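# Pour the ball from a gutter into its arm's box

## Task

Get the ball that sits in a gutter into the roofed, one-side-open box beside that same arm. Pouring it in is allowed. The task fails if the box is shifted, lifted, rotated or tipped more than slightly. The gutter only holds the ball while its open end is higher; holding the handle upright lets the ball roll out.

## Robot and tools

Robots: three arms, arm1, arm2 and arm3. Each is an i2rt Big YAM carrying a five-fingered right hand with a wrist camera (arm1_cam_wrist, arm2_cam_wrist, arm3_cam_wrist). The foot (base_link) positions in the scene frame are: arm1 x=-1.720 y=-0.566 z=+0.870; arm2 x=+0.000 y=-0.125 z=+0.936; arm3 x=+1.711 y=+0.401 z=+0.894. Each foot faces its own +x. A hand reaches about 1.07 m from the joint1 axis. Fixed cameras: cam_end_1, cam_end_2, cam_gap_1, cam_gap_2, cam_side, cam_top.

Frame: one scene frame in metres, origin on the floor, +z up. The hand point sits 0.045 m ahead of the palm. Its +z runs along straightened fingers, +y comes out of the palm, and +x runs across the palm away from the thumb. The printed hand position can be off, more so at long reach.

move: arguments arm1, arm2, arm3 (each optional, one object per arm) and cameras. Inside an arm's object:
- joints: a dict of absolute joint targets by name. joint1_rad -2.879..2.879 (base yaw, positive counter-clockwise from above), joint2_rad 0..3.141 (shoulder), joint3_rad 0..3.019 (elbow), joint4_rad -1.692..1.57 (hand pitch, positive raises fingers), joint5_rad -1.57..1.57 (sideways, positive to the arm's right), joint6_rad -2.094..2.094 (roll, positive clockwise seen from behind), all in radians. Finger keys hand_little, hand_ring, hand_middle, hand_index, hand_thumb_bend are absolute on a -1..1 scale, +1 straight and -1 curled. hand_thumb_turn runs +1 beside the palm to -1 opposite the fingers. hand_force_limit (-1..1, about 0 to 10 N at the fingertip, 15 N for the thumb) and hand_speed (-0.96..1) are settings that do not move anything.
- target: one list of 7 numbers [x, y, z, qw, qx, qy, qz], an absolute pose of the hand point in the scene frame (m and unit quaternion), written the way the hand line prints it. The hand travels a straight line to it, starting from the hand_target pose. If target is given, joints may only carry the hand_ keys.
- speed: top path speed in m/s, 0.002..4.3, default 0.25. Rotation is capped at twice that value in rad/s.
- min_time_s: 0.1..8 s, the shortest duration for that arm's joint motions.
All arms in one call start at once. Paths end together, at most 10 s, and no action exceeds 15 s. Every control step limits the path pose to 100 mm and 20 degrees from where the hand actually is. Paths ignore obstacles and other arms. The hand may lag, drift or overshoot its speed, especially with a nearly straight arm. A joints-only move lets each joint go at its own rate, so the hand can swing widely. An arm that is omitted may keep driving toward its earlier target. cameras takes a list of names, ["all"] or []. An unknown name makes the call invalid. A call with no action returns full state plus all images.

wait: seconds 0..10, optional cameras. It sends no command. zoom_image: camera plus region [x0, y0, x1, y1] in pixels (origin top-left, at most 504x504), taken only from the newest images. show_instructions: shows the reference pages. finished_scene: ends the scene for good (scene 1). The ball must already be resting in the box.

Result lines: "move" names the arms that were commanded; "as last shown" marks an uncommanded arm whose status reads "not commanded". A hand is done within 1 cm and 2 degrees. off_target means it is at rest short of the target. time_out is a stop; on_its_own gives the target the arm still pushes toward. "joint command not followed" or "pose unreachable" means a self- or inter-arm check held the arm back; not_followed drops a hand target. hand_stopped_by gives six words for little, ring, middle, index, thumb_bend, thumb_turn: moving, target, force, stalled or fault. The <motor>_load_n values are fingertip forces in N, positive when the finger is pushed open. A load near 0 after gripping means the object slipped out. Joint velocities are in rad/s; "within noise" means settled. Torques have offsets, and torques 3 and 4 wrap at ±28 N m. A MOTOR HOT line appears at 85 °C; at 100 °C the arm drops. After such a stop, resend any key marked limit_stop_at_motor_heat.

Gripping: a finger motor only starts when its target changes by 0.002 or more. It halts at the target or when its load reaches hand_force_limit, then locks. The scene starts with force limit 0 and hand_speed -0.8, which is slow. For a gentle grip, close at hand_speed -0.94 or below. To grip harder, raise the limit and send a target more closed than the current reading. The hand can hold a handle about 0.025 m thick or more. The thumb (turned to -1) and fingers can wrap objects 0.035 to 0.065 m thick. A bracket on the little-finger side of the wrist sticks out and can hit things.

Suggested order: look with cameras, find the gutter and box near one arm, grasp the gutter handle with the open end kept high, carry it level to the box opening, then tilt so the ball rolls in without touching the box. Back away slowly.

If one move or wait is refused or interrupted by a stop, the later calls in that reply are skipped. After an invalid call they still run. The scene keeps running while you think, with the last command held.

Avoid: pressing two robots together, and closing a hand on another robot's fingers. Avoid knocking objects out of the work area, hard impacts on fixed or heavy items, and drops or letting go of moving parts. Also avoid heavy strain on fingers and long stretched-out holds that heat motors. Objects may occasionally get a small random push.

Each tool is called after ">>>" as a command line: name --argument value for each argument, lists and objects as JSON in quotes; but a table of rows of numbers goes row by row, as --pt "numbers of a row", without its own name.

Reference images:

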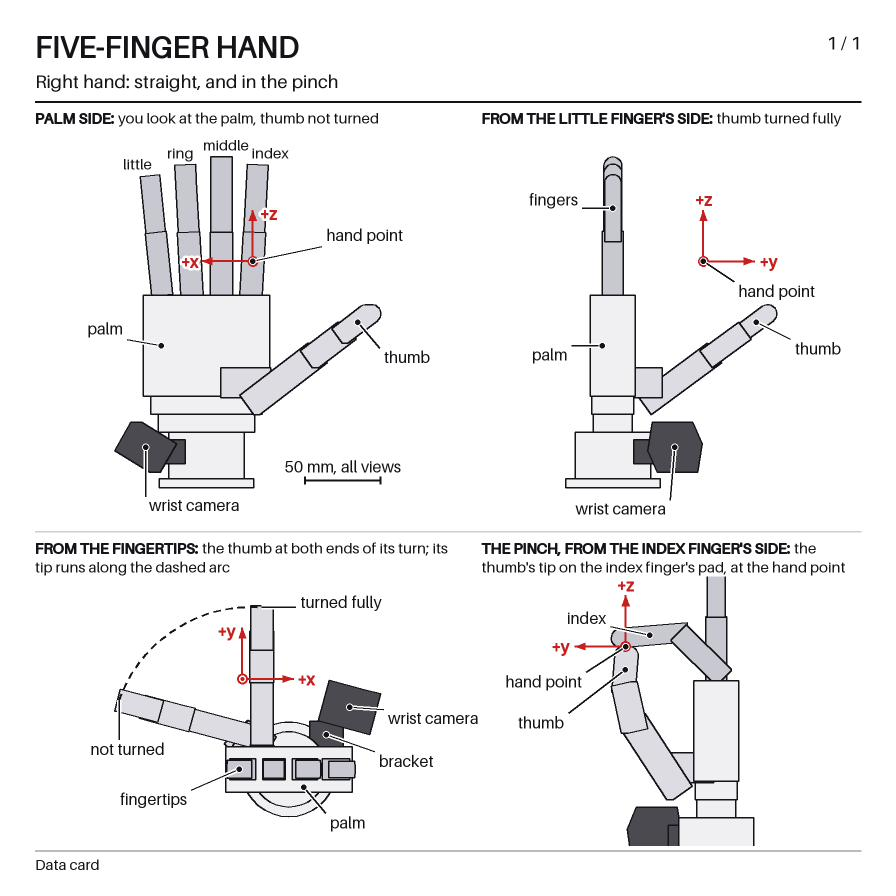

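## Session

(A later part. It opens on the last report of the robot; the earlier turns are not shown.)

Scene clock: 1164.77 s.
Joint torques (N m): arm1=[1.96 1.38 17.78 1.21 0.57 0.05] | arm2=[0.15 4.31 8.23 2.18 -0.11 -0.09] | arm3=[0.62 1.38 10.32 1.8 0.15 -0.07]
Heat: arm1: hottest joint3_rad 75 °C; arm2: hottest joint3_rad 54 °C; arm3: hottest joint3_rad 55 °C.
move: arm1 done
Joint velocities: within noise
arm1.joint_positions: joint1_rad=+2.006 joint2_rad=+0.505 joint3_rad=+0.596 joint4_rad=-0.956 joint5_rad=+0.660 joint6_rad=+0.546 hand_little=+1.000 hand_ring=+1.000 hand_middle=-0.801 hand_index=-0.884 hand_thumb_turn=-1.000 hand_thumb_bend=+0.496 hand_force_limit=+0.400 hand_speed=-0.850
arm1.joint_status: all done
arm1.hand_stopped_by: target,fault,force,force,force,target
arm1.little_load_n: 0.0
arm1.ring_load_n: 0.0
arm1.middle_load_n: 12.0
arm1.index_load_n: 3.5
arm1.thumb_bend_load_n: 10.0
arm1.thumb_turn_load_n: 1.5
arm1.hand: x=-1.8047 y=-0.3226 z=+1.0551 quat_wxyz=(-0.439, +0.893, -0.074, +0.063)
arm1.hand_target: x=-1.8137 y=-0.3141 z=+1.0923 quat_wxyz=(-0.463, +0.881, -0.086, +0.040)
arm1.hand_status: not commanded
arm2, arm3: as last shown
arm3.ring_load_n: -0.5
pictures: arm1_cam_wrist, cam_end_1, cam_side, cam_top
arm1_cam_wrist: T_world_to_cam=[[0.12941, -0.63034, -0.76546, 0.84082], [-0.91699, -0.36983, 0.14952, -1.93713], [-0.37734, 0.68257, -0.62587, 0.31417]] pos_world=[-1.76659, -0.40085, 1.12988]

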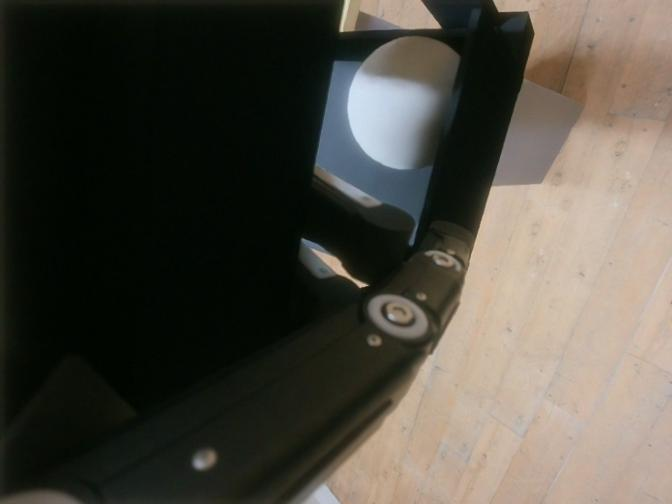

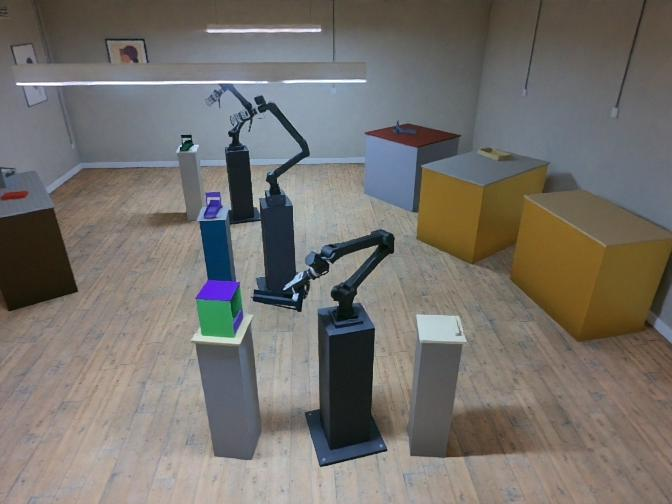

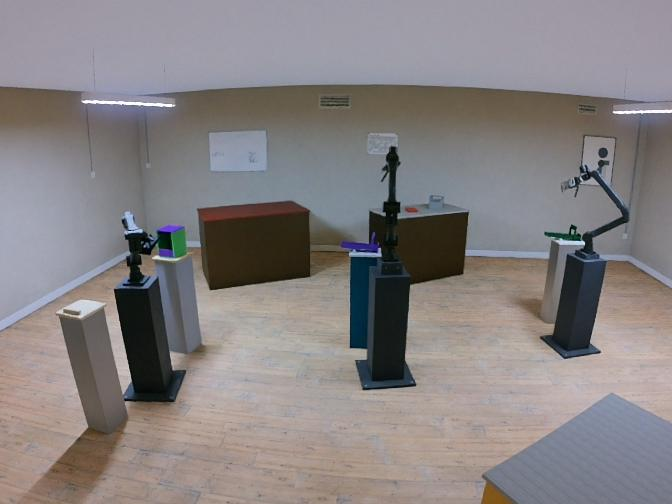

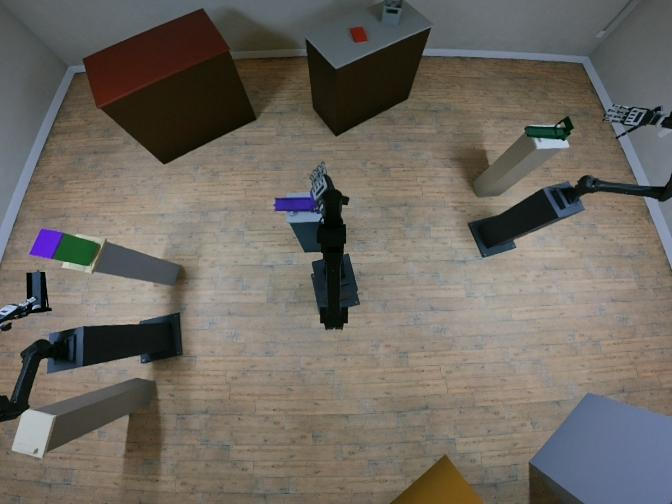

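>>> move --arm1 '{"target": [-1.809, -0.2536, 1.025, 0.4640, -0.8727, 0.1343, -0.0714], "speed": 0.1}' --cameras '["cam_end_1", "cam_top", "cam_side", "arm1_cam_wrist"]'

>>> zoom_image --camera "cam_end_1" --region '[180, 250, 340, 350]'

>>> zoom_image --camera "cam_side" --region '[110, 190, 210, 290]'

>>> zoom_image --camera "cam_top" --region '[0, 210, 120, 350]'

Scene clock: 1208.70 s.
Joint torques (N m): arm1=[-0.32 -1.08 12.08 2.4 0.5 -0.16] | arm2=[-0.21 5.25 8.1 2.15 -0.13 -0.11] | arm3=[0.56 1.79 10.33 1.8 0.12 -0.04]
Heat: arm1: hottest joint3_rad 81 °C; arm2: hottest joint3_rad 54 °C; arm3: hottest joint3_rad 56 °C.
move: arm1 off_target
Joint velocities: within noise
arm1.joint_positions: joint1_rad=+1.904 joint2_rad=+0.707 joint3_rad=+0.533 joint4_rad=-0.644 joint5_rad=+0.662 joint6_rad=+0.544 hand_little=+1.000 hand_ring=+1.000 hand_middle=-0.801 hand_index=-0.884 hand_thumb_turn=-1.000 hand_thumb_bend=+0.496 hand_force_limit=+0.400 hand_speed=-0.850
arm1.joint_status: not commanded
arm1.hand_stopped_by: target,fault,force,force,force,target
arm1.little_load_n: 0.0
arm1.ring_load_n: 0.0
arm1.middle_load_n: 11.5
arm1.index_load_n: 3.5
arm1.thumb_bend_load_n: 10.5
arm1.thumb_turn_load_n: 2.0
arm1.hand: x=-1.8110 y=-0.2627 z=+1.0161 quat_wxyz=(-0.451, +0.881, -0.126, +0.074)
arm1.hand_target: x=-1.8090 y=-0.2541 z=+1.0253 quat_wxyz=(-0.464, +0.873, -0.134, +0.071)
arm1.hand_status: off_target (0.013 m and 2.0 deg from the pose sent, 0.075 m and 7.9 deg at the start)
arm2, arm3: as last shown
arm3.ring_load_n: 0.0
pictures: arm1_cam_wrist, cam_end_1, cam_side, cam_top
arm1_cam_wrist: T_world_to_cam=[[0.04811, -0.61067, -0.79042, 0.73277], [-0.94683, -0.2799, 0.15862, -1.95457], [-0.31811, 0.74077, -0.59167, 0.33419]] pos_world=[-1.7796, -0.34716, 1.08696]

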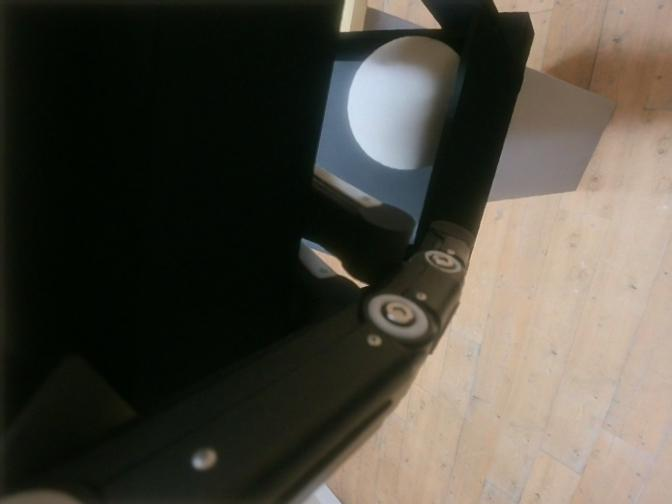

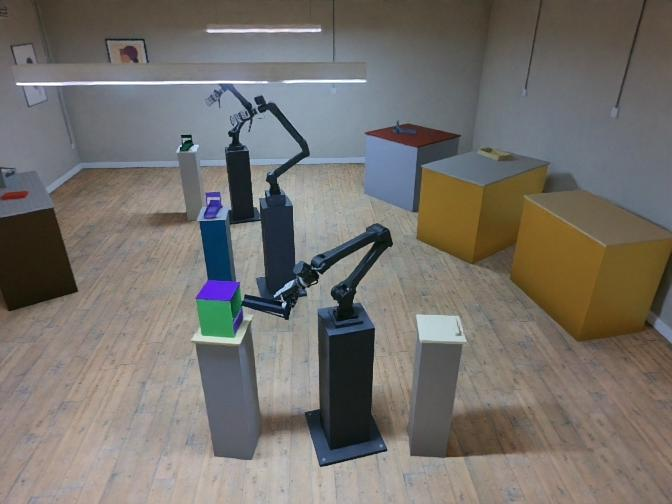

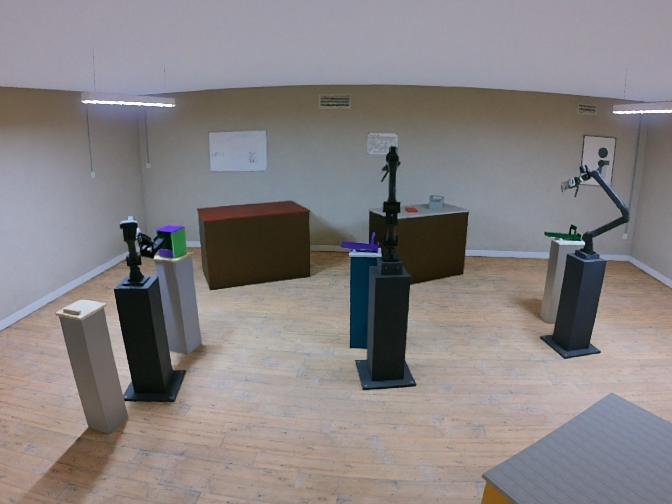

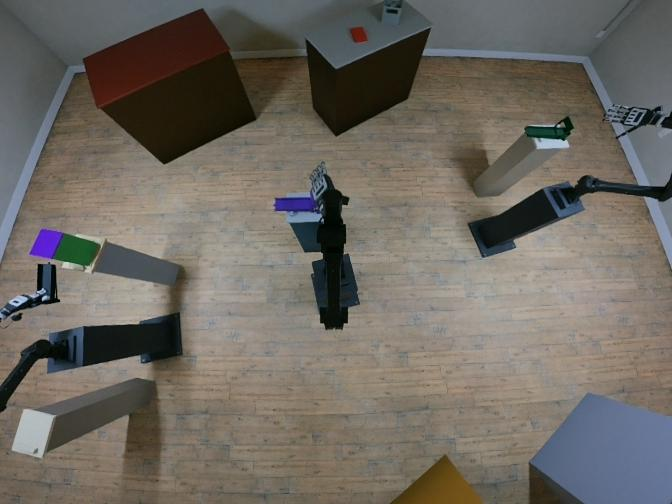

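Scaled by 3.150.

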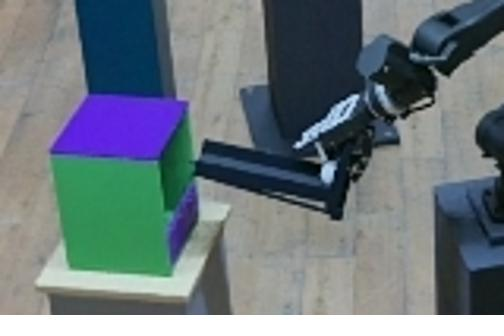

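Scaled by 5.040.

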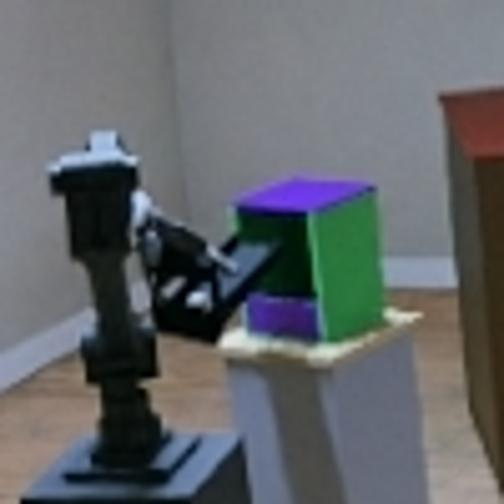

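Scaled by 3.600.

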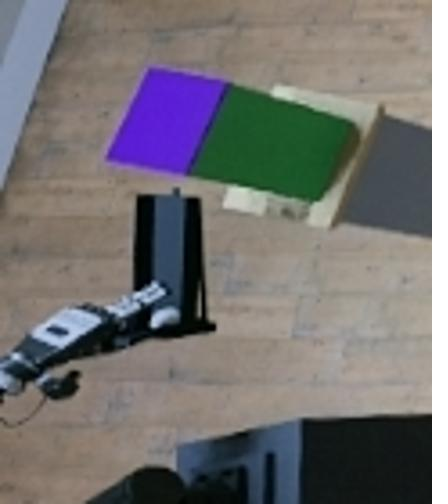

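>>> move --arm1 '{"target": [-1.800, -0.172, 1.0, 0.4640, -0.8727, 0.1343, -0.0714], "speed": 0.1}' --cameras '["cam_end_1", "cam_top", "cam_side"]'

>>> zoom_image --camera "cam_end_1" --region '[180, 250, 340, 350]'

>>> zoom_image --camera "cam_side" --region '[110, 190, 210, 290]'

>>> zoom_image --camera "cam_top" --region '[0, 210, 120, 350]'

Scene clock: 1229.40 s.
Joint torques (N m): arm1=[-0.26 -4.31 15.34 2.54 0.19 -0.17] | arm2=[0.03 4.6 8.23 2.18 -0.07 -0.07] | arm3=[0.26 1.32 10.37 1.92 0.13 -0.04]
Heat: arm1: hottest joint3_rad 77 °C; arm2: hottest joint3_rad 54 °C; arm3: hottest joint3_rad 56 °C.
move: arm1 off_target
Joint velocities: within noise
arm1.joint_positions: joint1_rad=+1.728 joint2_rad=+0.976 joint3_rad=+0.533 joint4_rad=-0.338 joint5_rad=+0.539 joint6_rad=+0.402 hand_little=+1.000 hand_ring=+1.000 hand_middle=-0.801 hand_index=-0.884 hand_thumb_turn=-1.000 hand_thumb_bend=+0.496 hand_force_limit=+0.400 hand_speed=-0.850
arm1.joint_status: not commanded
arm1.hand_stopped_by: target,fault,force,force,force,target
arm1.little_load_n: 0.0
arm1.ring_load_n: 0.0
arm1.middle_load_n: 12.0
arm1.index_load_n: 3.5
arm1.thumb_bend_load_n: 10.0
arm1.thumb_turn_load_n: 1.5
arm1.hand: x=-1.7970 y=-0.1992 z=+0.9691 quat_wxyz=(-0.433, +0.889, -0.124, +0.083)
arm1.hand_target: x=-1.7993 y=-0.1745 z=+1.0010 quat_wxyz=(-0.464, +0.873, -0.134, +0.072)
arm1.hand_status: off_target (0.041 m and 4.4 deg from the pose sent, 0.093 m and 2.0 deg at the start)
arm2, arm3: as last shown
pictures: cam_end_1, cam_side, cam_top

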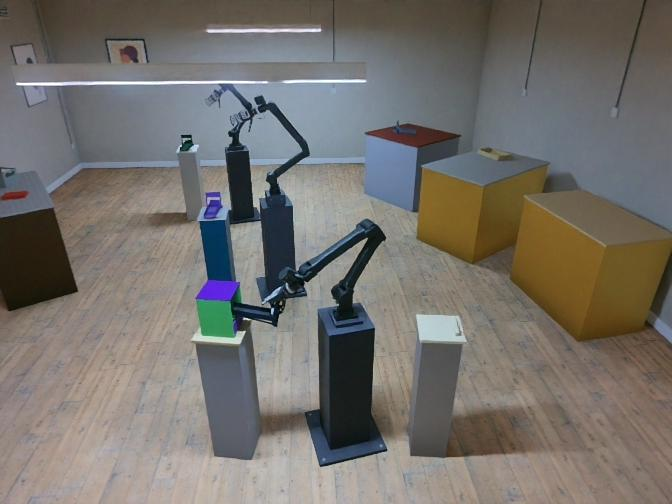

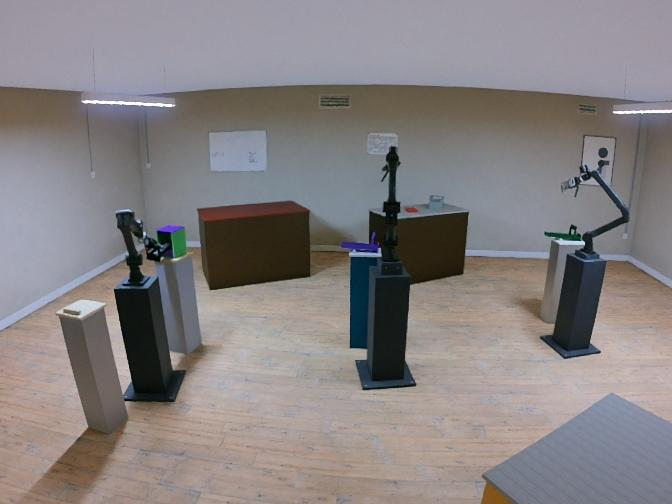

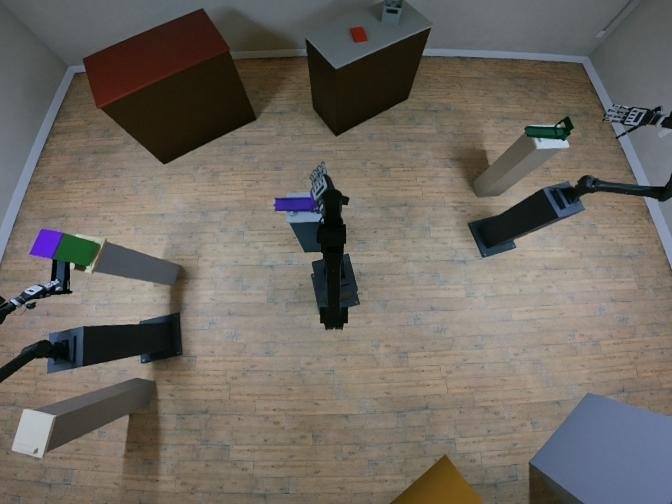

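Scaled by 3.150.

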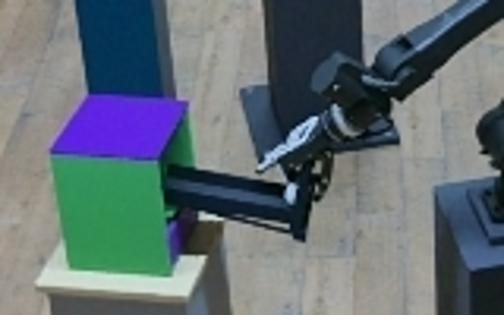

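Scaled by 5.040.

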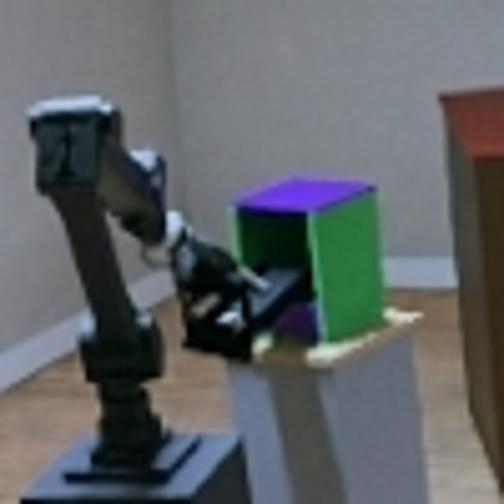

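Scaled by 3.600.

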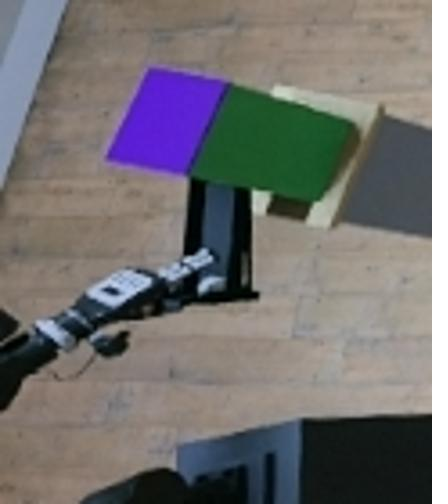

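>>> move --arm1 '{"target": [-1.799, -0.136, 1.09, 0.2974, -0.9432, 0.1410, -0.0445], "speed": 0.08}' --cameras '["cam_end_1", "cam_top", "cam_side", "arm1_cam_wrist"]'

>>> zoom_image --camera "cam_end_1" --region '[180, 240, 340, 350]'

>>> zoom_image --camera "cam_side" --region '[110, 190, 210, 290]'

>>> zoom_image --camera "cam_top" --region '[0, 210, 120, 350]'

Scene clock: 1276.80 s.
Joint torques (N m): arm1=[-0.15 -8.64 17.07 0.95 0.07 0.04] | arm2=[-0.38 4.48 8.34 2.1 -0.16 -0.12] | arm3=[0.38 1.61 10.29 1.77 0.14 -0.06]
Heat: arm1: hottest joint3_rad 77 °C; arm2: hottest joint3_rad 55 °C; arm3: hottest joint3_rad 56 °C.
move: arm1 off_target
Joint velocities: within noise
arm1.joint_positions: joint1_rad=+1.586 joint2_rad=+1.195 joint3_rad=+1.048 joint4_rad=-0.933 joint5_rad=+0.295 joint6_rad=+0.402 hand_little=+1.000 hand_ring=+1.000 hand_middle=-0.801 hand_index=-0.884 hand_thumb_turn=-1.000 hand_thumb_bend=+0.496 hand_force_limit=+0.400 hand_speed=-0.850
arm1.joint_status: not commanded
arm1.hand_stopped_by: target,fault,force,force,force,target
arm1.little_load_n: 0.0
arm1.ring_load_n: -0.5
arm1.middle_load_n: 12.0
arm1.index_load_n: 3.0
arm1.thumb_bend_load_n: 9.5
arm1.thumb_turn_load_n: 1.5
arm1.hand: x=-1.8000 y=-0.1580 z=+1.0585 quat_wxyz=(-0.270, +0.953, -0.125, +0.055)
arm1.hand_target: x=-1.7985 y=-0.1378 z=+1.0901 quat_wxyz=(-0.298, +0.943, -0.141, +0.044)
arm1.hand_status: off_target (0.038 m and 4.0 deg from the pose sent, 0.137 m and 17.5 deg at the start)
arm2, arm3: as last shown
pictures: arm1_cam_wrist, cam_end_1, cam_side, cam_top
arm1_cam_wrist: T_world_to_cam=[[-0.00345, -0.86158, -0.5076, 0.39787], [-0.92229, -0.19344, 0.33461, -2.05001], [-0.38648, 0.46931, -0.79396, 0.33347]] pos_world=[-1.76046, -0.21025, 1.15267]

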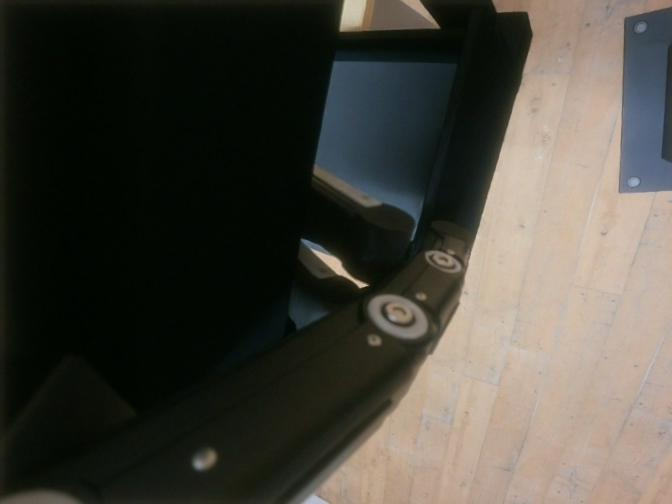

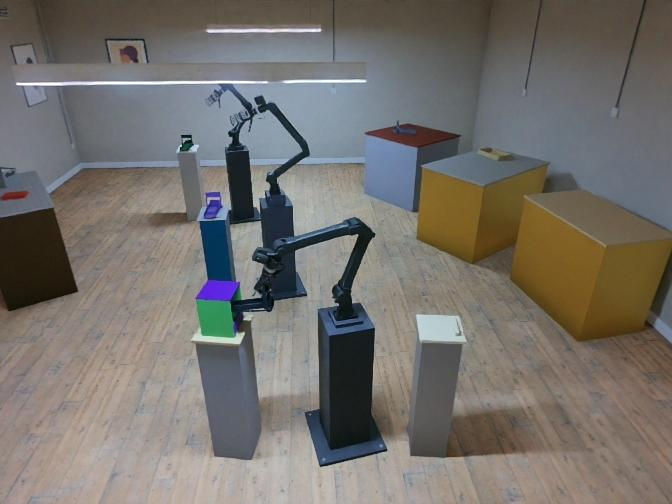

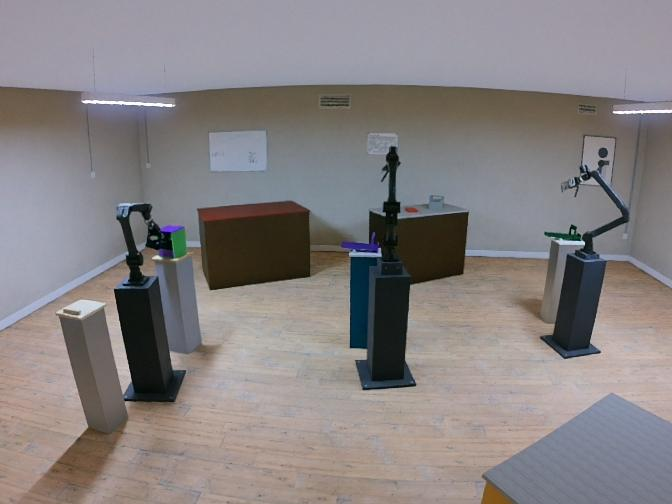

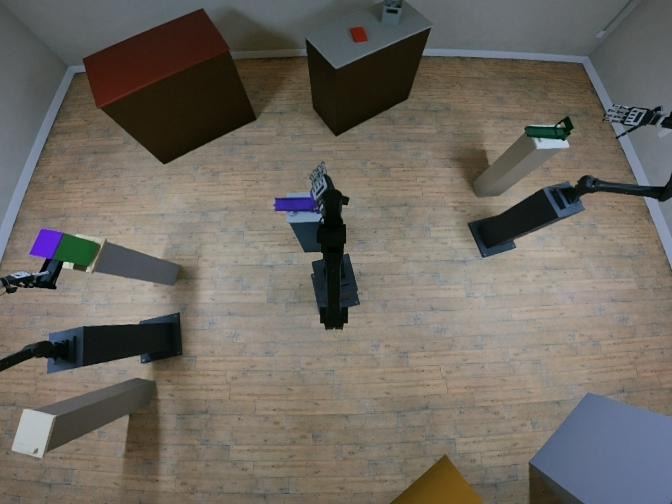

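Scaled by 3.150.

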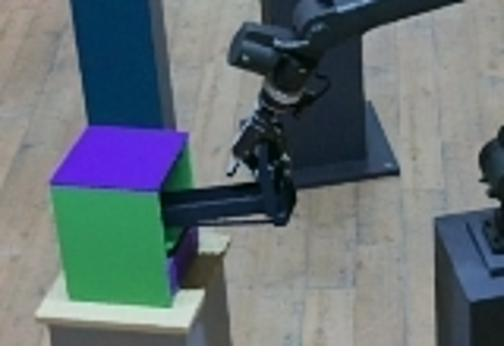

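Scaled by 5.040.

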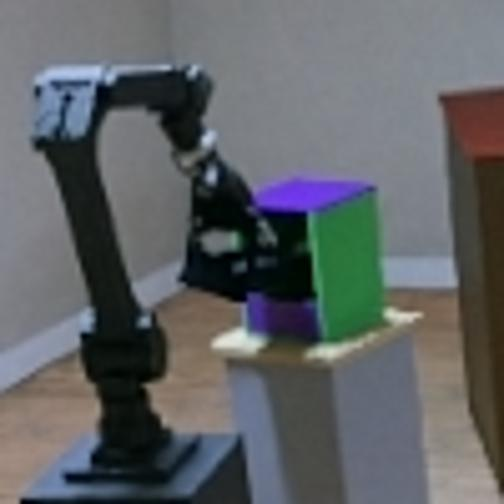

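Scaled by 3.600.

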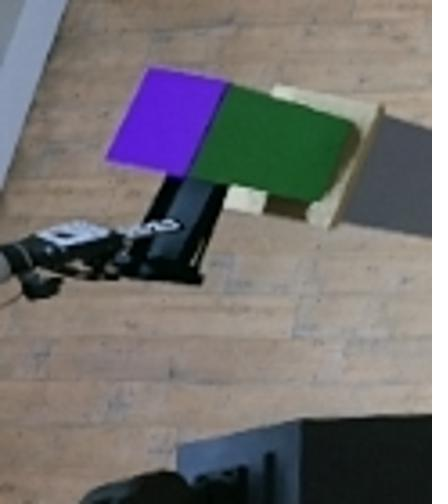

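>>> move --arm1 '{"target": [-1.800, -0.270, 1.08, 0.2974, -0.9432, 0.1410, -0.0445], "speed": 0.1}' --cameras '["cam_end_1", "cam_top", "cam_side", "arm1_cam_wrist"]'

>>> zoom_image --camera "cam_end_1" --region '[180, 240, 340, 350]'

>>> zoom_image --camera "cam_side" --region '[130, 200, 210, 280]'

Scene clock: 1292.37 s.
Joint torques (N m): arm1=[2.02 -3.9 11.59 0.91 0.34 0.05] | arm2=[-0.67 4.19 8.27 2.35 -0.11 -0.11] | arm3=[0.38 1.38 10.33 1.78 0.11 -0.05]
Heat: arm1: hottest joint3_rad 73 °C; arm2: hottest joint3_rad 55 °C; arm3: hottest joint3_rad 56 °C.
move: arm1 done
Joint velocities: within noise
arm1.joint_positions: joint1_rad=+1.675 joint2_rad=+0.851 joint3_rad=+0.862 joint4_rad=-1.072 joint5_rad=+0.348 joint6_rad=+0.506 hand_little=+1.000 hand_ring=+1.000 hand_middle=-0.801 hand_index=-0.884 hand_thumb_turn=-1.000 hand_thumb_bend=+0.496 hand_force_limit=+0.400 hand_speed=-0.850
arm1.joint_status: not commanded
arm1.hand_stopped_by: target,fault,force,force,force,target
arm1.little_load_n: 0.0
arm1.ring_load_n: 0.0
arm1.middle_load_n: 11.5
arm1.index_load_n: 3.0
arm1.thumb_bend_load_n: 10.0
arm1.thumb_turn_load_n: 2.0
arm1.hand: x=-1.7963 y=-0.2684 z=+1.0749 quat_wxyz=(-0.292, +0.945, -0.139, +0.048)
arm1.hand_target: x=-1.7999 y=-0.2700 z=+1.0799 quat_wxyz=(-0.297, +0.943, -0.141, +0.044)
arm1.hand_status: done (0.006 m and 0.8 deg from the pose sent, 0.114 m and 4.0 deg at the start)
arm2, arm3: as last shown
pictures: arm1_cam_wrist, cam_end_1, cam_side, cam_top
arm1_cam_wrist: T_world_to_cam=[[-0.03075, -0.83524, -0.54902, 0.31366], [-0.92203, -0.18836, 0.3382, -2.07552], [-0.38589, 0.51662, -0.76433, 0.38162]] pos_world=[-1.75679, -0.32611, 1.16583]

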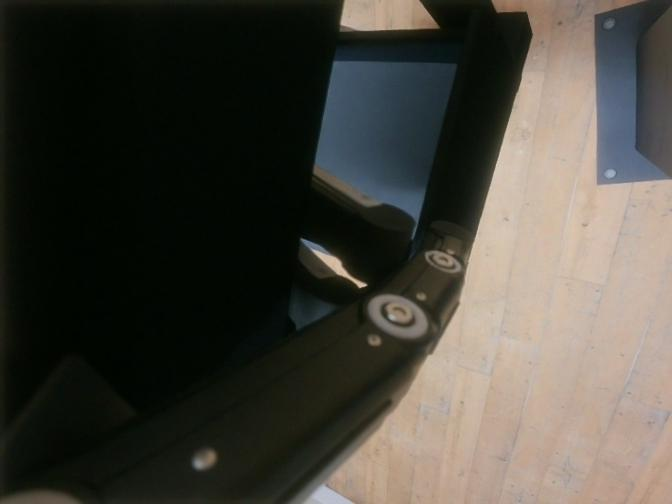

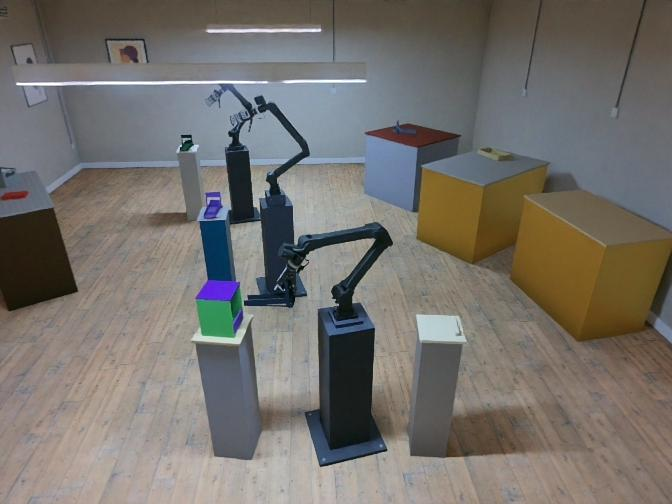

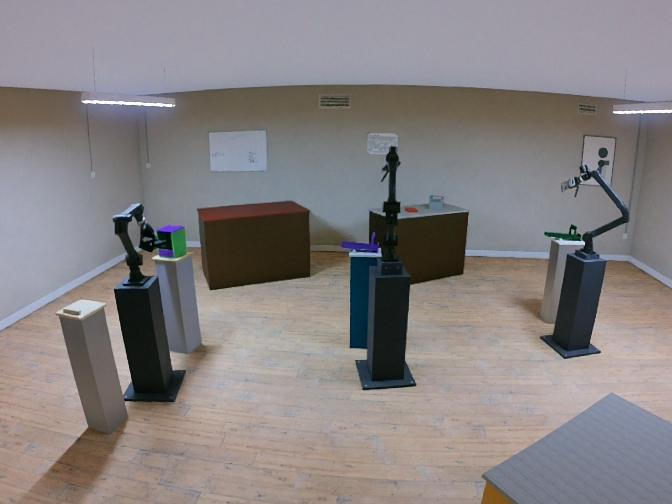

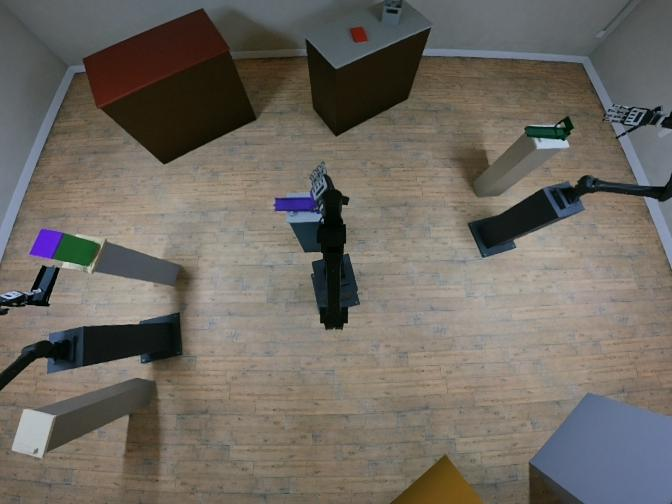

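Scaled by 3.150.

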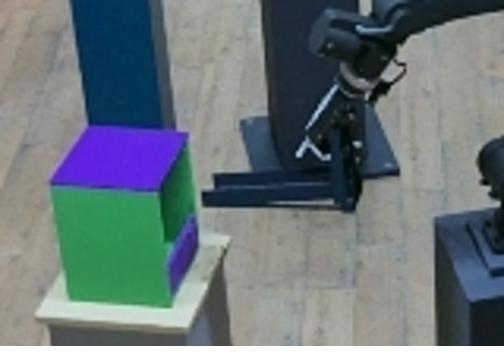

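Scaled by 6.300.

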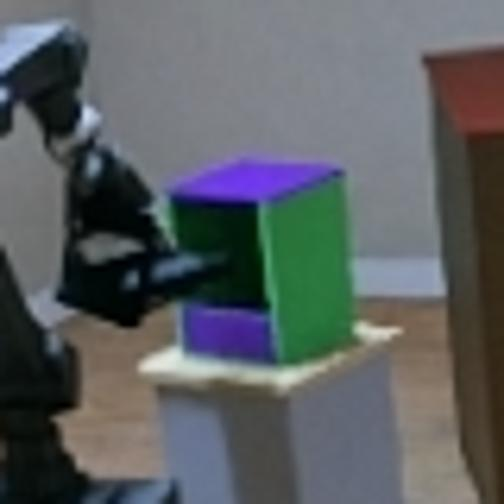

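>>> zoom_image --camera "cam_top" --region '[0, 210, 200, 400]'

>>> zoom_image --camera "cam_side" --region '[60, 200, 300, 440]'

>>> zoom_image --camera "cam_end_1" --region '[100, 240, 400, 504]'

Scaled by 2.520.

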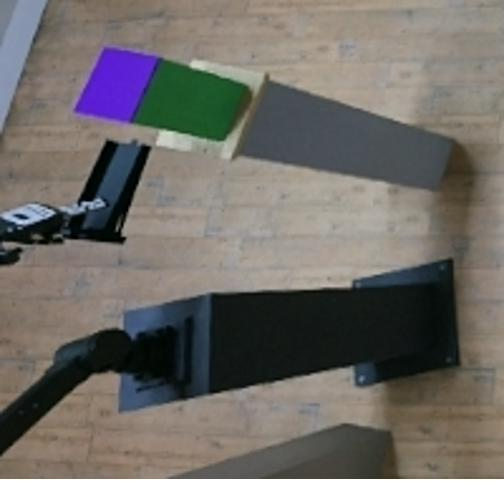

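Scaled by 2.100.

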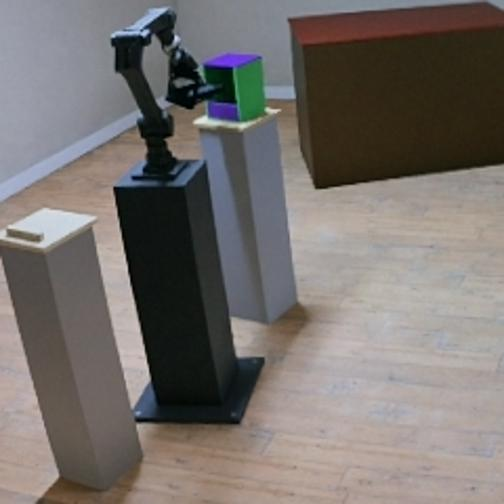

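Scaled by 1.680.

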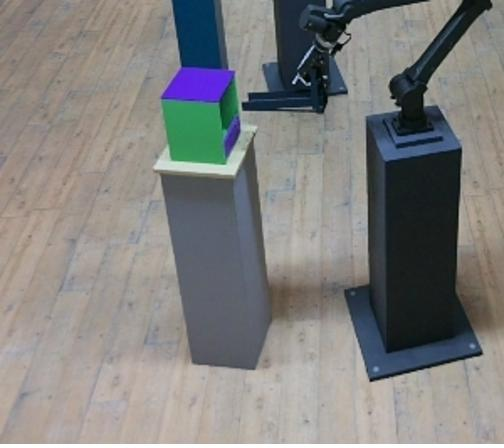

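>>> finished_scene

The scene is finished: the task was done.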